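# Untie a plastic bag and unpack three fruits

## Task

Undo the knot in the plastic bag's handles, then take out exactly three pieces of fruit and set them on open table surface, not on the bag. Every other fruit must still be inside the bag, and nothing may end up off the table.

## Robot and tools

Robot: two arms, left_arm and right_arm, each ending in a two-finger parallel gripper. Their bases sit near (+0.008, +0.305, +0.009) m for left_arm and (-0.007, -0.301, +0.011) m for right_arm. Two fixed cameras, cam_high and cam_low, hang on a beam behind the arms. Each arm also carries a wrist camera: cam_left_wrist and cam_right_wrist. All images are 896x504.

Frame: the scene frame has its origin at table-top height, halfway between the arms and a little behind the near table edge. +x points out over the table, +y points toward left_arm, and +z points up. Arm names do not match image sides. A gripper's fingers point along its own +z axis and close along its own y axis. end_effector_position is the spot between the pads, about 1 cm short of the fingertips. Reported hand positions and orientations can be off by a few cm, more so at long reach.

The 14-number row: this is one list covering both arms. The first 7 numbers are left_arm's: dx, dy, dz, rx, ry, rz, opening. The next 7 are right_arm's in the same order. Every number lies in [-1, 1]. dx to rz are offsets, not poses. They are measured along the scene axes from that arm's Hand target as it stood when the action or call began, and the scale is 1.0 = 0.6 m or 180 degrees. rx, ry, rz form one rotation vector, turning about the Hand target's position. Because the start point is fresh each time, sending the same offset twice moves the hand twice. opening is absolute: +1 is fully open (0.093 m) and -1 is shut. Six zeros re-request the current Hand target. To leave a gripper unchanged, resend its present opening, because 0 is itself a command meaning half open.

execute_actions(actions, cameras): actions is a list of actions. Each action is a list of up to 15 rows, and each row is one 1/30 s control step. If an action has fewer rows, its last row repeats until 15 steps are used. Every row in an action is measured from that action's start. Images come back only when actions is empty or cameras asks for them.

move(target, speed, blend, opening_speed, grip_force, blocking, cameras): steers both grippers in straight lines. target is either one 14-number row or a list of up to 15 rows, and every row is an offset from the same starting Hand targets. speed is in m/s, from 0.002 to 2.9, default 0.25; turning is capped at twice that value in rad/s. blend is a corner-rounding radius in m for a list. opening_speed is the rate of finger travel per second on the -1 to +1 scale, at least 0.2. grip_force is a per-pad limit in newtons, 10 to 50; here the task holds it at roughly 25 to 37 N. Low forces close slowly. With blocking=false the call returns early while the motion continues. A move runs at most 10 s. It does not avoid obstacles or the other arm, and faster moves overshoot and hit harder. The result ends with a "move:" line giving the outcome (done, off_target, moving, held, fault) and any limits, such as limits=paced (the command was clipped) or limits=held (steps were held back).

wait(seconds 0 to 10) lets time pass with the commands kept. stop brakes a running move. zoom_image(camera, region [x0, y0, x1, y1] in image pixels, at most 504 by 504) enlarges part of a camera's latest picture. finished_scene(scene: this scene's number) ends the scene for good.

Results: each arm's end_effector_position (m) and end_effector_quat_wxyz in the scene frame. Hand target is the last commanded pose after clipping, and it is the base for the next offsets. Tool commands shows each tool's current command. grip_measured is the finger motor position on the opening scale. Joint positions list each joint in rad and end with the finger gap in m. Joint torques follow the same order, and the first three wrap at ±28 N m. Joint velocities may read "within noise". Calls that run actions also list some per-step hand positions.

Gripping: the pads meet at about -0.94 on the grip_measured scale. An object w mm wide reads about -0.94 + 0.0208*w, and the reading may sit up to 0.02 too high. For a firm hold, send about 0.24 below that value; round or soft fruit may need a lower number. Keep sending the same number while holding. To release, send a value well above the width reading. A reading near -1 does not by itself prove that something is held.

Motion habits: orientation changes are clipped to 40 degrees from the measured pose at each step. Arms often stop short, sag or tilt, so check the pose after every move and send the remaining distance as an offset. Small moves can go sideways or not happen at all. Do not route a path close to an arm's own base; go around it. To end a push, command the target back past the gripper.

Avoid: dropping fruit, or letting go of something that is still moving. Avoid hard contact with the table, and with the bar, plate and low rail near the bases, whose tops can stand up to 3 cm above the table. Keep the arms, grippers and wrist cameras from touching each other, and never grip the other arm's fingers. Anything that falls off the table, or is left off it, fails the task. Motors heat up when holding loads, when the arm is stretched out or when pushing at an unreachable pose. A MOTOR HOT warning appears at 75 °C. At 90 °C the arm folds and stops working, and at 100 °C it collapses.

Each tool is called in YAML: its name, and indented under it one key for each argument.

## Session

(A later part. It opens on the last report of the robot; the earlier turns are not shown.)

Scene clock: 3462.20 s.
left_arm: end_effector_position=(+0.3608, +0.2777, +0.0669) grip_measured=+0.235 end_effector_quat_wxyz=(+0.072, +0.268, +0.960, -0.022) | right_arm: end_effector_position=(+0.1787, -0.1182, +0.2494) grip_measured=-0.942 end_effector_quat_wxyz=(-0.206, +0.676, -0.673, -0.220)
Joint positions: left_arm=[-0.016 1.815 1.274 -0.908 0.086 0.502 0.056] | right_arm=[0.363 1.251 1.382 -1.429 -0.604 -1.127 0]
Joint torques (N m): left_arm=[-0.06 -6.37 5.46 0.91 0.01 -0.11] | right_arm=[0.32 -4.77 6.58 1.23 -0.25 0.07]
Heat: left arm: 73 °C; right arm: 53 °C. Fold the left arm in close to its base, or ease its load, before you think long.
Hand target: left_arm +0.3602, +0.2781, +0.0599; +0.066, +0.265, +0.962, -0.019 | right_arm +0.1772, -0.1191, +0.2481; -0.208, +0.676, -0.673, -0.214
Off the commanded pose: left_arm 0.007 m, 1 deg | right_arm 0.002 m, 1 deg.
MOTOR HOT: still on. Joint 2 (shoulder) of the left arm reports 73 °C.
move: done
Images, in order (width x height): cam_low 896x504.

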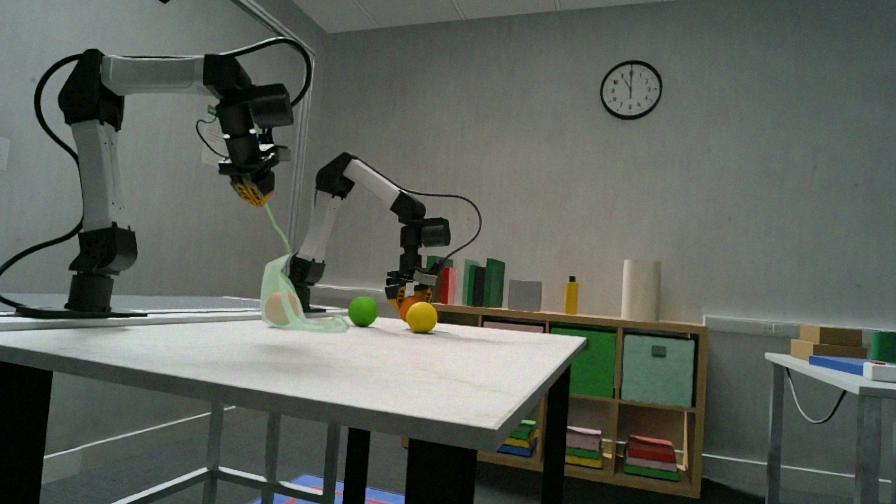

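Lower gently in steps.

move:
  target: [0,0,-0.02,0,0,0,-0.3,0,0,0,0,0,0,-1]
  speed: 0.04
  cameras: []

move:
  target: [0,0,-0.01,0,0,0,-0.3,0,0,0,0,0,0,-1]
  speed: 0.03
  cameras: ["cam_low"]

zoom_image:
  camera: "cam_low"
  region: [280, 250, 480, 350]

Scene clock: 3468.93 s.
left_arm: end_effector_position=(+0.3610, +0.2778, +0.0562) grip_measured=+0.235 end_effector_quat_wxyz=(+0.073, +0.268, +0.960, -0.022) | right_arm: end_effector_position=(+0.1787, -0.1182, +0.2494) grip_measured=-0.942 end_effector_quat_wxyz=(-0.206, +0.676, -0.673, -0.220)
Joint positions: left_arm=[-0.016 1.827 1.245 -0.865 0.086 0.502 0.056] | right_arm=[0.363 1.251 1.382 -1.429 -0.604 -1.127 0]
Joint torques (N m): left_arm=[-0.05 -6.22 5.19 0.92 0.02 -0.13] | right_arm=[0.18 -4.85 6.75 1.22 -0.27 0.06]
Heat: left arm: 71 °C; right arm: 52 °C.
Hand target: left_arm +0.3601, +0.2781, +0.0478; +0.066, +0.265, +0.962, -0.019 | right_arm +0.1772, -0.1191, +0.2481; -0.208, +0.676, -0.673, -0.214
Off the commanded pose: left_arm 0.008 m, 1 deg | right_arm 0.002 m, 1 deg.
MOTOR HOT: cleared for the motors of the left arm.
move: done
No camera images: "cameras" was empty.

Scene clock: 3469.63 s.
left_arm: end_effector_position=(+0.3619, +0.2778, +0.0547) grip_measured=+0.235 end_effector_quat_wxyz=(+0.076, +0.268, +0.960, -0.022) | right_arm: end_effector_position=(+0.1787, -0.1182, +0.2494) grip_measured=-0.942 end_effector_quat_wxyz=(-0.206, +0.676, -0.673, -0.220)
Joint positions: left_arm=[-0.016 1.827 1.237 -0.851 0.086 0.502 0.056] | right_arm=[0.363 1.251 1.382 -1.429 -0.604 -1.127 0]
Joint torques (N m): left_arm=[-0.12 -5.68 4.53 0.99 -0.01 -0.11] | right_arm=[0.25 -4.7 6.68 1.19 -0.25 0.08]
Heat: left arm: 70 °C; right arm: 52 °C.
Hand target: left_arm +0.3601, +0.2781, +0.0418; +0.066, +0.265, +0.962, -0.019 | right_arm +0.1772, -0.1191, +0.2481; -0.208, +0.676, -0.673, -0.214
Off the commanded pose: left_arm 0.013 m, 1 deg | right_arm 0.002 m, 1 deg.
move: off_target (left_arm)
Images, in order (width x height): cam_low 896x504.

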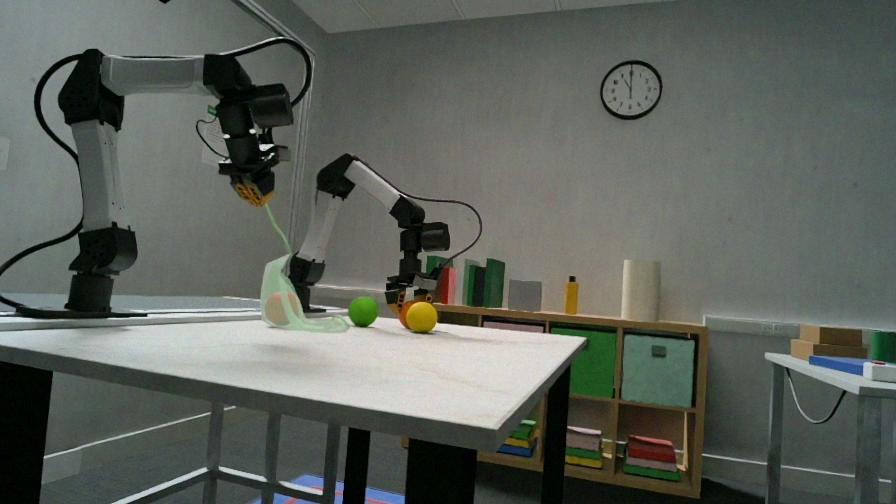

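Scaled by 2.520 from the camera's 896x504 image, which has a finer 1280x720 frame.

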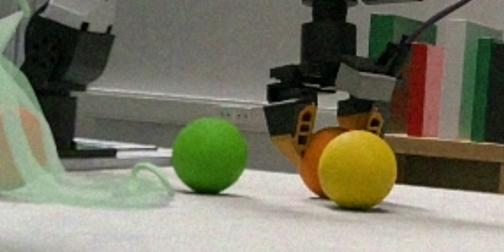

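move:
  target: [0,0,0.006,0,0,0,-0.3,0,0,0,0,0,0,-1]
  speed: 0.03
  cameras: []

move:
  target: [0,0,0,0,0,0,1,0,0,0,0,0,0,-1]
  opening_speed: 0.4
  cameras: ["cam_left_wrist"]

Scene clock: 3476.70 s.
left_arm: end_effector_position=(+0.3619, +0.2778, +0.0547) grip_measured=+0.235 end_effector_quat_wxyz=(+0.076, +0.268, +0.960, -0.022) | right_arm: end_effector_position=(+0.1787, -0.1182, +0.2494) grip_measured=-0.942 end_effector_quat_wxyz=(-0.206, +0.676, -0.673, -0.220)
Joint positions: left_arm=[-0.016 1.827 1.237 -0.851 0.086 0.502 0.056] | right_arm=[0.363 1.251 1.382 -1.429 -0.604 -1.127 0]
Joint torques (N m): left_arm=[-0.09 -5.98 5.24 0.86 0.03 -0.12] | right_arm=[0.25 -4.88 6.63 1.18 -0.23 0.11]
Heat: left arm: 68 °C; right arm: 52 °C.
Hand target: left_arm +0.3601, +0.2781, +0.0454; +0.066, +0.265, +0.962, -0.019 | right_arm +0.1772, -0.1191, +0.2481; -0.208, +0.676, -0.673, -0.214
Off the commanded pose: left_arm 0.009 m, 1 deg | right_arm 0.002 m, 1 deg.
move: done
No camera images: "cameras" was empty.

Scene clock: 3480.17 s.
left_arm: end_effector_position=(+0.3621, +0.2778, +0.0547) grip_measured=+1.000 end_effector_quat_wxyz=(+0.076, +0.268, +0.960, -0.021) | right_arm: end_effector_position=(+0.1787, -0.1182, +0.2494) grip_measured=-0.942 end_effector_quat_wxyz=(-0.206, +0.676, -0.673, -0.220)
Joint positions: left_arm=[-0.016 1.827 1.237 -0.85 0.086 0.502 0.093] | right_arm=[0.363 1.251 1.382 -1.429 -0.604 -1.127 0]
Joint torques (N m): left_arm=[-0.05 -5.94 5.34 0.86 0.01 -0.13] | right_arm=[0.18 -4.75 6.72 1.25 -0.29 0.08]
Heat: left arm: 67 °C; right arm: 52 °C.
Hand target: left_arm +0.3601, +0.2781, +0.0454; +0.066, +0.265, +0.962, -0.019 | right_arm +0.1772, -0.1191, +0.2481; -0.208, +0.676, -0.673, -0.214
Off the commanded pose: left_arm 0.010 m, 1 deg | right_arm 0.002 m, 1 deg.
move: done
camera_calibration:
cam_left_wrist: T_world_to_cam=[[-0.523284, -0.852143, 0.00513288, 0.425074], [-0.820424, 0.505416, 0.267319, 0.181776], [-0.230388, 0.135673, -0.963594, 0.187373], [0, 0, 0, 1]] pos_world=[0.414736, 0.24493, 0.129778]
Images, in order (width x height): cam_left_wrist 896x504.

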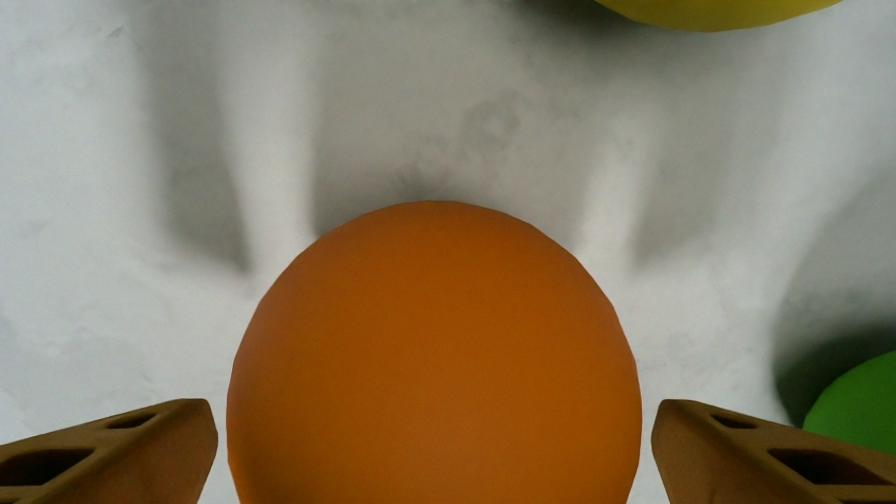

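move:
  target:
    - [0,0,0.28,0,0,0,1,0,0,0,0,0,0,-1]
    - [-0.16,0.06,0.30,0,0,0,1,0,0,0,0,0,0,-1]
  speed: 0.15
  blend: 0.02
  cameras: ["all"]

zoom_image:
  camera: "cam_high"
  region: [420, 110, 640, 300]

Scene clock: 3499.43 s.
left_arm: end_effector_position=(+0.2706, +0.3142, +0.2273) grip_measured=+1.000 end_effector_quat_wxyz=(+0.074, +0.262, +0.962, -0.014) | right_arm: end_effector_position=(+0.1787, -0.1182, +0.2494) grip_measured=-0.942 end_effector_quat_wxyz=(-0.206, +0.676, -0.673, -0.220)
Joint positions: left_arm=[0.115 1.481 1.56 -1.531 0.086 0.621 0.093] | right_arm=[0.363 1.251 1.382 -1.429 -0.604 -1.127 0]
Joint torques (N m): left_arm=[0.75 -5.39 5.01 0.58 0.15 0.06] | right_arm=[0.17 -4.77 6.65 1.19 -0.27 0.09]
Heat: left arm: 63 °C; right arm: 52 °C.
Hand target: left_arm +0.2641, +0.3140, +0.2254; +0.066, +0.265, +0.962, -0.019 | right_arm +0.1772, -0.1191, +0.2481; -0.208, +0.676, -0.673, -0.214
Off the commanded pose: left_arm 0.007 m, 1 deg | right_arm 0.002 m, 1 deg.
move: done
camera_calibration:
cam_left_wrist: T_world_to_cam=[[-0.511958, -0.858984, -0.00677703, 0.409213], [-0.826716, 0.490553, 0.275495, 0.0467152], [-0.233321, 0.146645, -0.961279, 0.324538], [0, 0, 0, 1]] pos_world=[0.323841, 0.280999, 0.301874]
cam_right_wrist: T_world_to_cam=[[0.999757, 0.0177199, -0.0130874, -0.173465], [0.0148876, -0.981383, -0.191485, -0.0310619], [-0.0162369, 0.191243, -0.981408, 0.356217], [0, 0, 0, 1]] pos_world=[0.179669, -0.095534, 0.341377]

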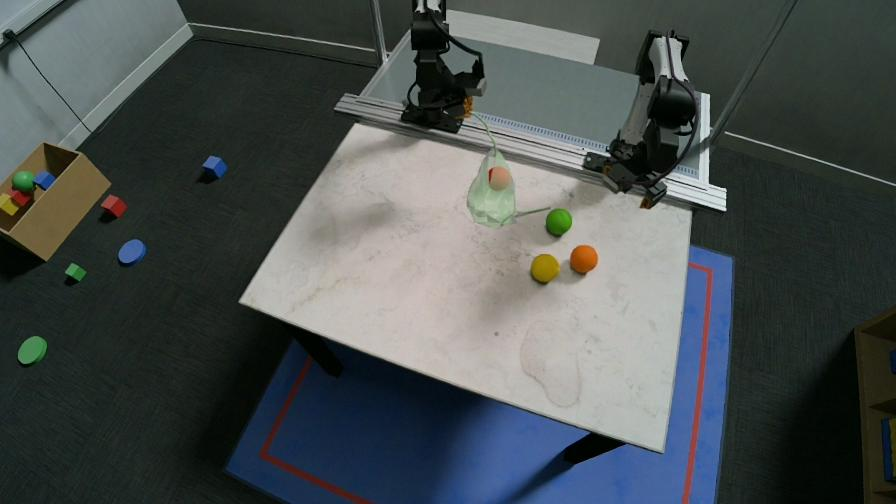

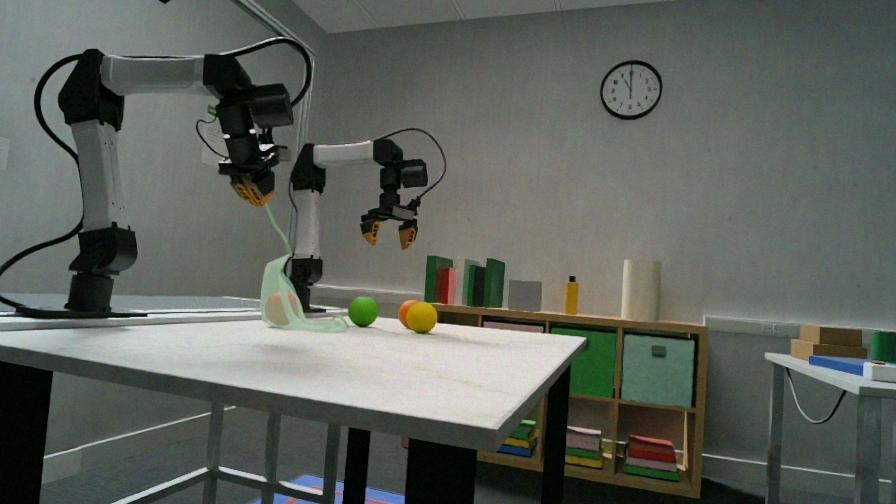

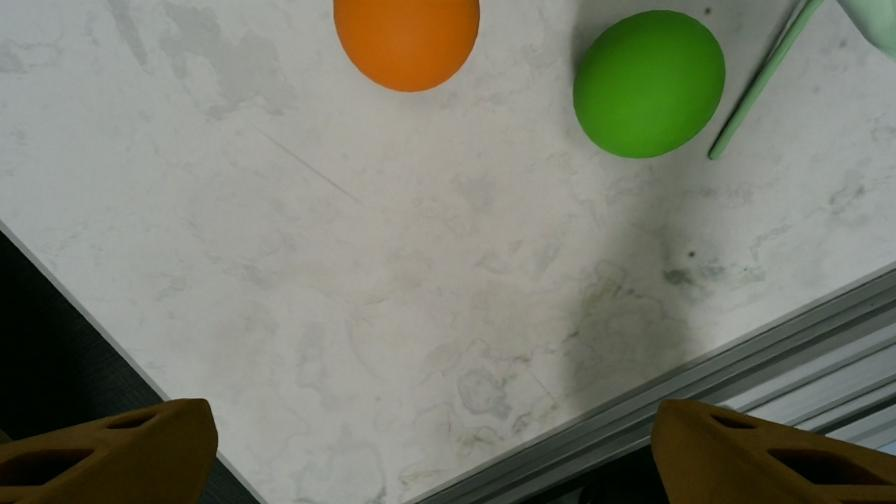

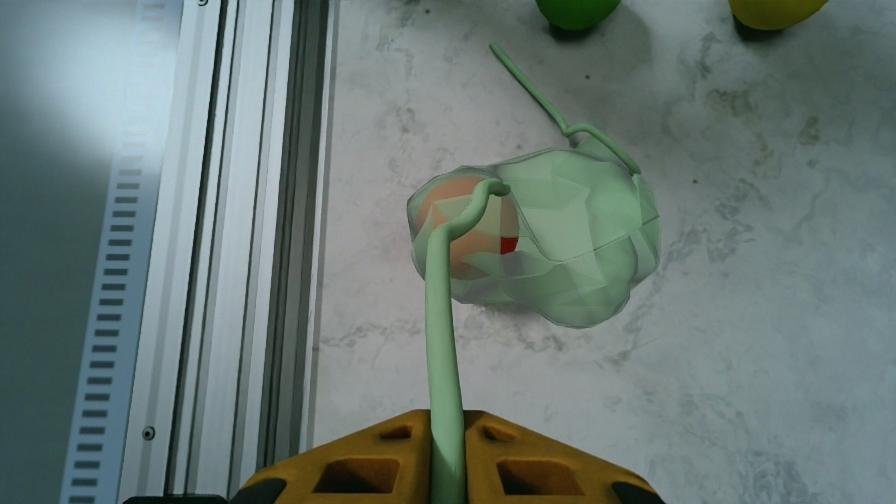

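Scaled by 2.291 from the camera's 896x504 image, which has a finer 1280x720 frame.

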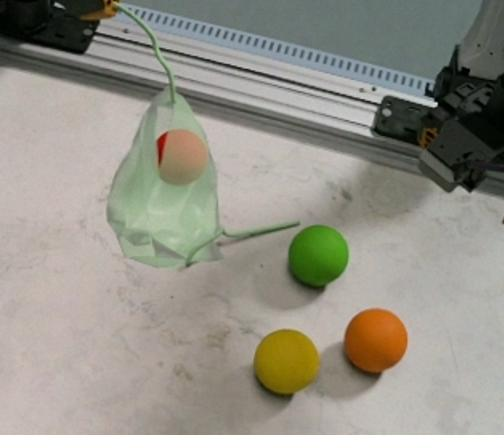

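move:
  target:
    - [0,0,0,0,0,0,1,0.05,-0.13,-0.05,0.111,0,-0.167,-1]
    - [0,0,0,0,0,0,1,0.07,-0.17,-0.25,0.111,0,-0.167,-1]
  speed: 0.1
  blend: 0.02
  cameras: ["cam_low","cam_high","cam_right_wrist"]

zoom_image:
  camera: "cam_high"
  region: [400, 110, 620, 300]

zoom_image:
  camera: "cam_low"
  region: [220, 230, 440, 360]

Scene clock: 3525.13 s.
left_arm: end_effector_position=(+0.2706, +0.3142, +0.2273) grip_measured=+1.000 end_effector_quat_wxyz=(+0.074, +0.262, +0.962, -0.014) | right_arm: end_effector_position=(+0.2201, -0.2212, +0.1014) grip_measured=-0.942 end_effector_quat_wxyz=(+0.366, -0.436, +0.780, +0.261)
Joint positions: left_arm=[0.115 1.481 1.56 -1.531 0.086 0.621 0.093] | right_arm=[-0.308 1.189 0.571 -0.738 -0.968 -1.209 0]
Joint torques (N m): left_arm=[0.66 -5.44 4.97 0.58 0.15 0.07] | right_arm=[-0.64 -2 6.57 1.07 -0.64 -0.08]
Heat: left arm: 59 °C; right arm: 52 °C.
Hand target: left_arm +0.2641, +0.3140, +0.2254; +0.066, +0.265, +0.962, -0.019 | right_arm +0.2193, -0.2211, +0.0981; +0.369, -0.434, +0.778, +0.265
Off the commanded pose: left_arm 0.007 m, 1 deg | right_arm 0.003 m, 1 deg.
move: done
camera_calibration:
cam_right_wrist: T_world_to_cam=[[0.874075, -0.478927, -0.0813728, -0.290212], [-0.454073, -0.745929, -0.487245, 0.0242201], [0.172657, 0.462838, -0.869466, 0.238476], [0, 0, 0, 1]] pos_world=[0.22349, -0.2313, 0.195533]
Images, in order (width x height): cam_high 896x504, cam_low 896x504, cam_right_wrist 896x504.

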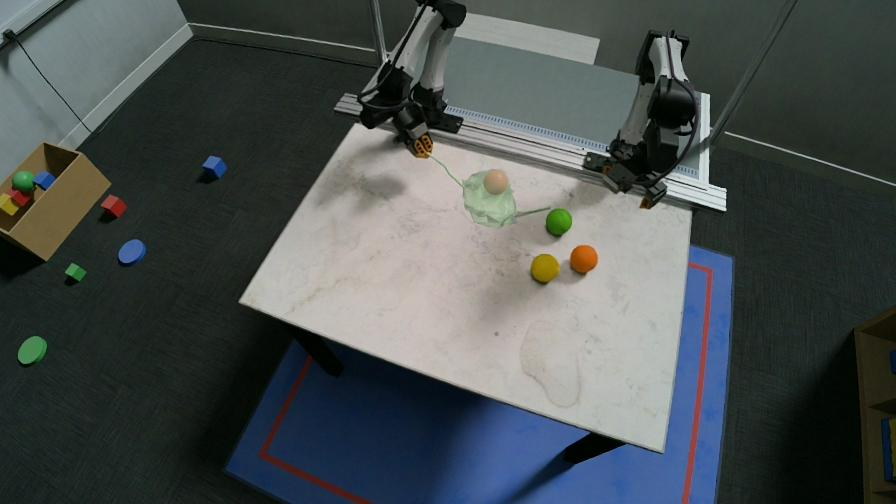

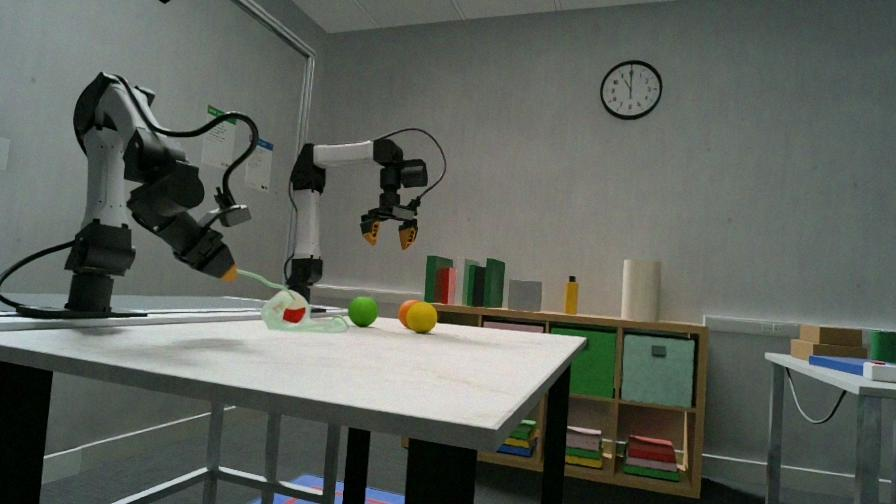

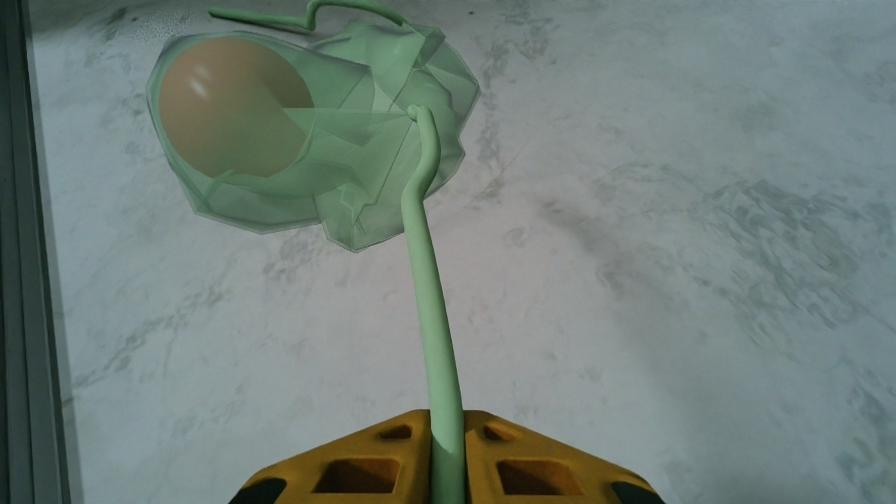

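Scaled by 2.291 from the camera's 896x504 image, which has a finer 1280x720 frame.

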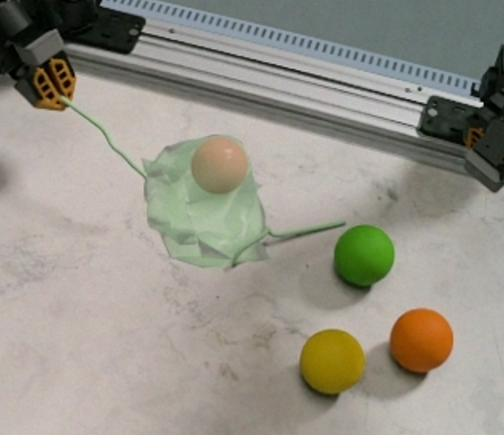

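Scaled by 2.291 from the camera's 896x504 image, which has a finer 1280x720 frame.

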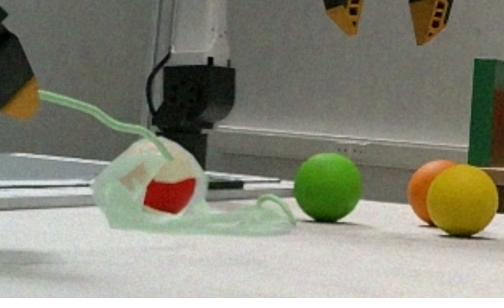

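move:
  target:
    - [0,0,0,0,0,0,1,0.0,-0.01,-0.085,0,0,0,-1]
    - [0,0,0,0,0,0,1,0.0,-0.01,-0.085,0,0,0,0.3]
  speed: 0.06
  opening_speed: 0.6
  cameras: ["cam_low","cam_high","cam_right_wrist"]

zoom_image:
  camera: "cam_low"
  region: [220, 230, 440, 360]

Scene clock: 3536.87 s.
left_arm: end_effector_position=(+0.2706, +0.3142, +0.2273) grip_measured=+1.000 end_effector_quat_wxyz=(+0.074, +0.262, +0.962, -0.014) | right_arm: end_effector_position=(+0.2211, -0.2270, +0.0500) grip_measured=+0.299 end_effector_quat_wxyz=(+0.366, -0.437, +0.779, +0.262)
Joint positions: left_arm=[0.115 1.481 1.56 -1.531 0.086 0.621 0.093] | right_arm=[-0.324 1.359 0.444 -0.467 -0.972 -1.241 0.06]
Joint torques (N m): left_arm=[0.66 -5.34 5 0.59 0.18 0.07] | right_arm=[-0.79 -2.48 5.45 1.04 -0.65 -0.07]
Heat: left arm: 58 °C; right arm: 51 °C.
Hand target: left_arm +0.2641, +0.3140, +0.2254; +0.066, +0.265, +0.962, -0.019 | right_arm +0.2192, -0.2271, +0.0471; +0.369, -0.434, +0.778, +0.265
Off the commanded pose: left_arm 0.007 m, 1 deg | right_arm 0.003 m, 1 deg.
move: done
camera_calibration:
cam_right_wrist: T_world_to_cam=[[0.875582, -0.476377, -0.0801332, -0.297883], [-0.45128, -0.747446, -0.487516, -0.00573761], [0.172346, 0.463022, -0.869429, 0.196336], [0, 0, 0, 1]] pos_world=[0.224394, -0.237101, 0.144033]
Images, in order (width x height): cam_high 896x504, cam_low 896x504, cam_right_wrist 896x504.

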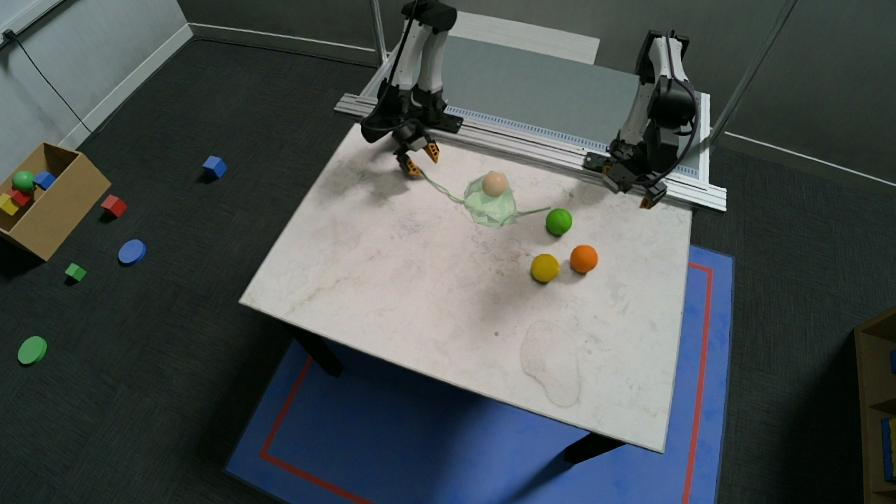

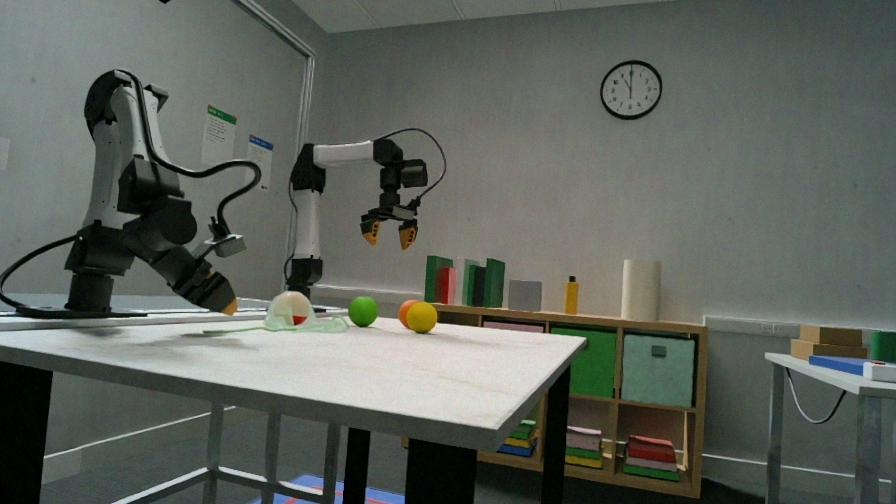

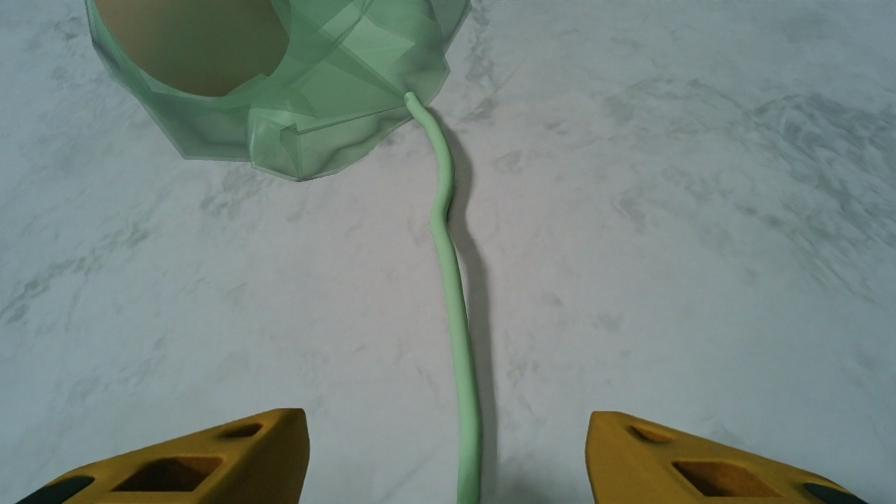

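Scaled by 2.291 from the camera's 896x504 image, which has a finer 1280x720 frame.

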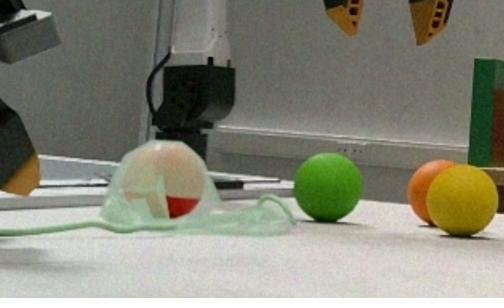

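move:
  target:
    - [0,0,0,0,0,0,1,0.0,-0.01,0.15,0,0,0,0.3]
    - [0,0,0,0,0,0,1,0.0,-0.08,0.25,0,0,0,0.3]
  speed: 0.12
  blend: 0.02
  cameras: ["all"]

zoom_image:
  camera: "cam_low"
  region: [220, 250, 460, 350]

zoom_image:
  camera: "cam_high"
  region: [400, 130, 640, 300]

Scene clock: 3549.30 s.
left_arm: end_effector_position=(+0.2706, +0.3142, +0.2273) grip_measured=+1.000 end_effector_quat_wxyz=(+0.074, +0.262, +0.962, -0.014) | right_arm: end_effector_position=(+0.2167, -0.2706, +0.1925) grip_measured=+0.299 end_effector_quat_wxyz=(+0.370, -0.432, +0.777, +0.270)
Joint positions: left_arm=[0.115 1.481 1.56 -1.531 0.086 0.621 0.093] | right_arm=[-0.597 1.329 1.014 -1.491 -0.984 -1.734 0.06]
Joint torques (N m): left_arm=[0.72 -5.42 4.97 0.59 0.15 0.07] | right_arm=[-0.99 -2.59 10.88 -0.27 -0.44 -0.12]
Heat: left arm: 57 °C; right arm: 51 °C.
Hand target: left_arm +0.2641, +0.3140, +0.2254; +0.066, +0.265, +0.962, -0.019 | right_arm +0.2192, -0.2751, +0.1971; +0.369, -0.434, +0.778, +0.265
Off the commanded pose: left_arm 0.007 m, 1 deg | right_arm 0.007 m, 1 deg.
move: done
camera_calibration:
cam_left_wrist: T_world_to_cam=[[-0.512235, -0.858819, -0.0067699, 0.409168], [-0.826546, 0.490814, 0.275541, 0.0466222], [-0.233317, 0.146737, -0.961265, 0.324521], [0, 0, 0, 1]] pos_world=[0.323842, 0.280899, 0.301874]
cam_right_wrist: T_world_to_cam=[[0.874848, -0.475421, -0.0928236, -0.300442], [-0.453419, -0.736293, -0.502278, 0.0355227], [0.170448, 0.481504, -0.85971, 0.344731], [0, 0, 0, 1]] pos_world=[0.220189, -0.282671, 0.286323]

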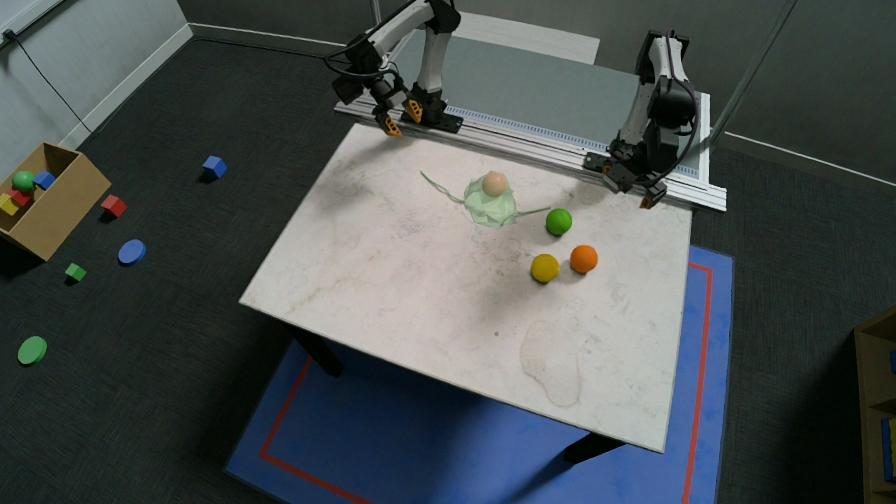

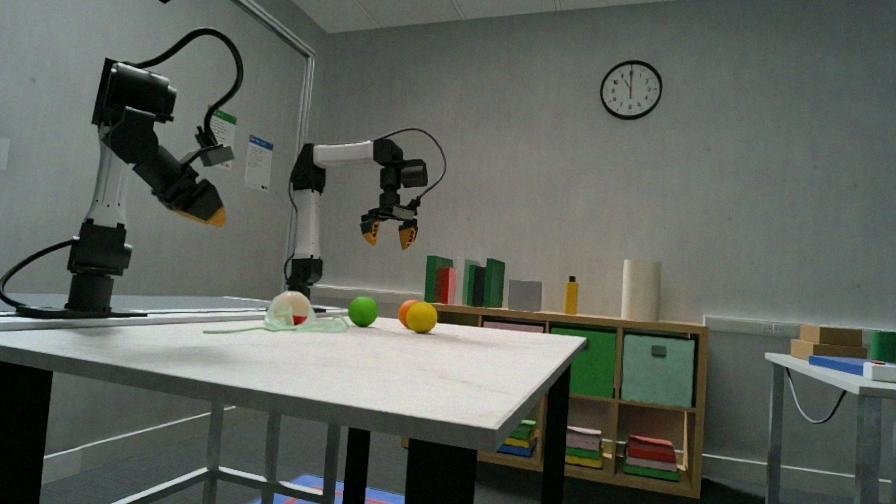

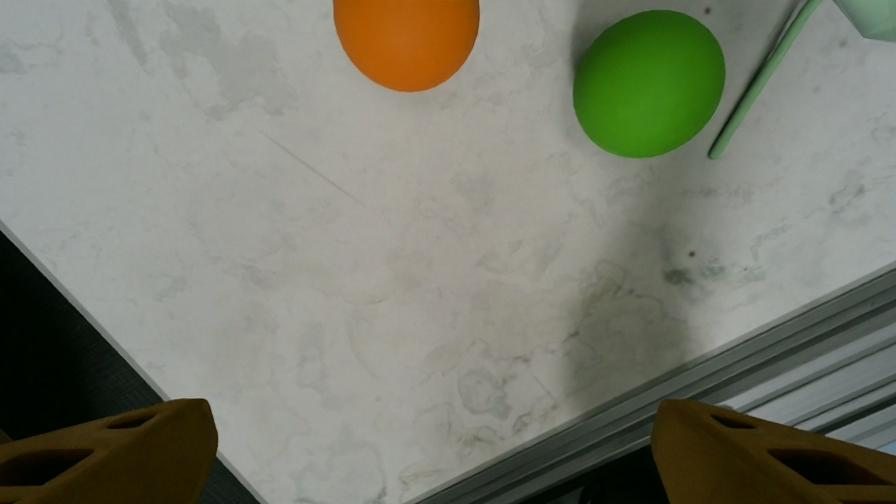

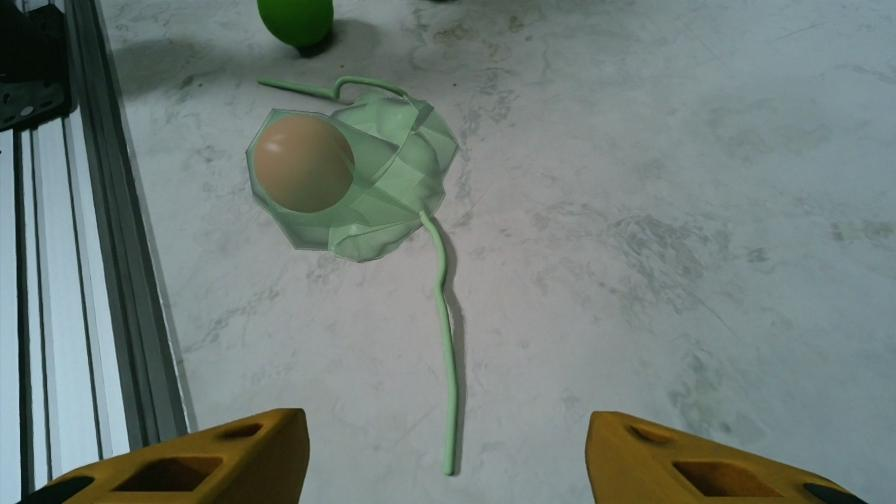

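Scaled by 2.100 from the camera's 896x504 image, which has a finer 1280x720 frame.

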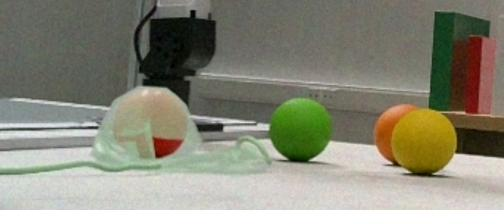

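Scaled by 2.100 from the camera's 896x504 image, which has a finer 1280x720 frame.

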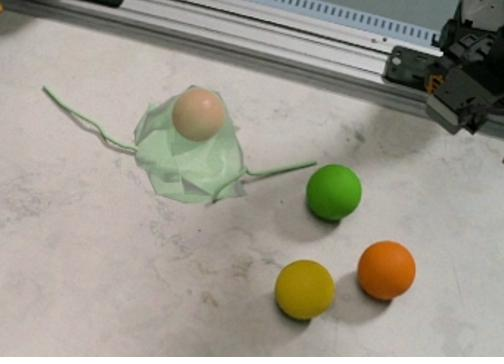

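finished_scene:
  scene: 1

The scene is finished: the task was done.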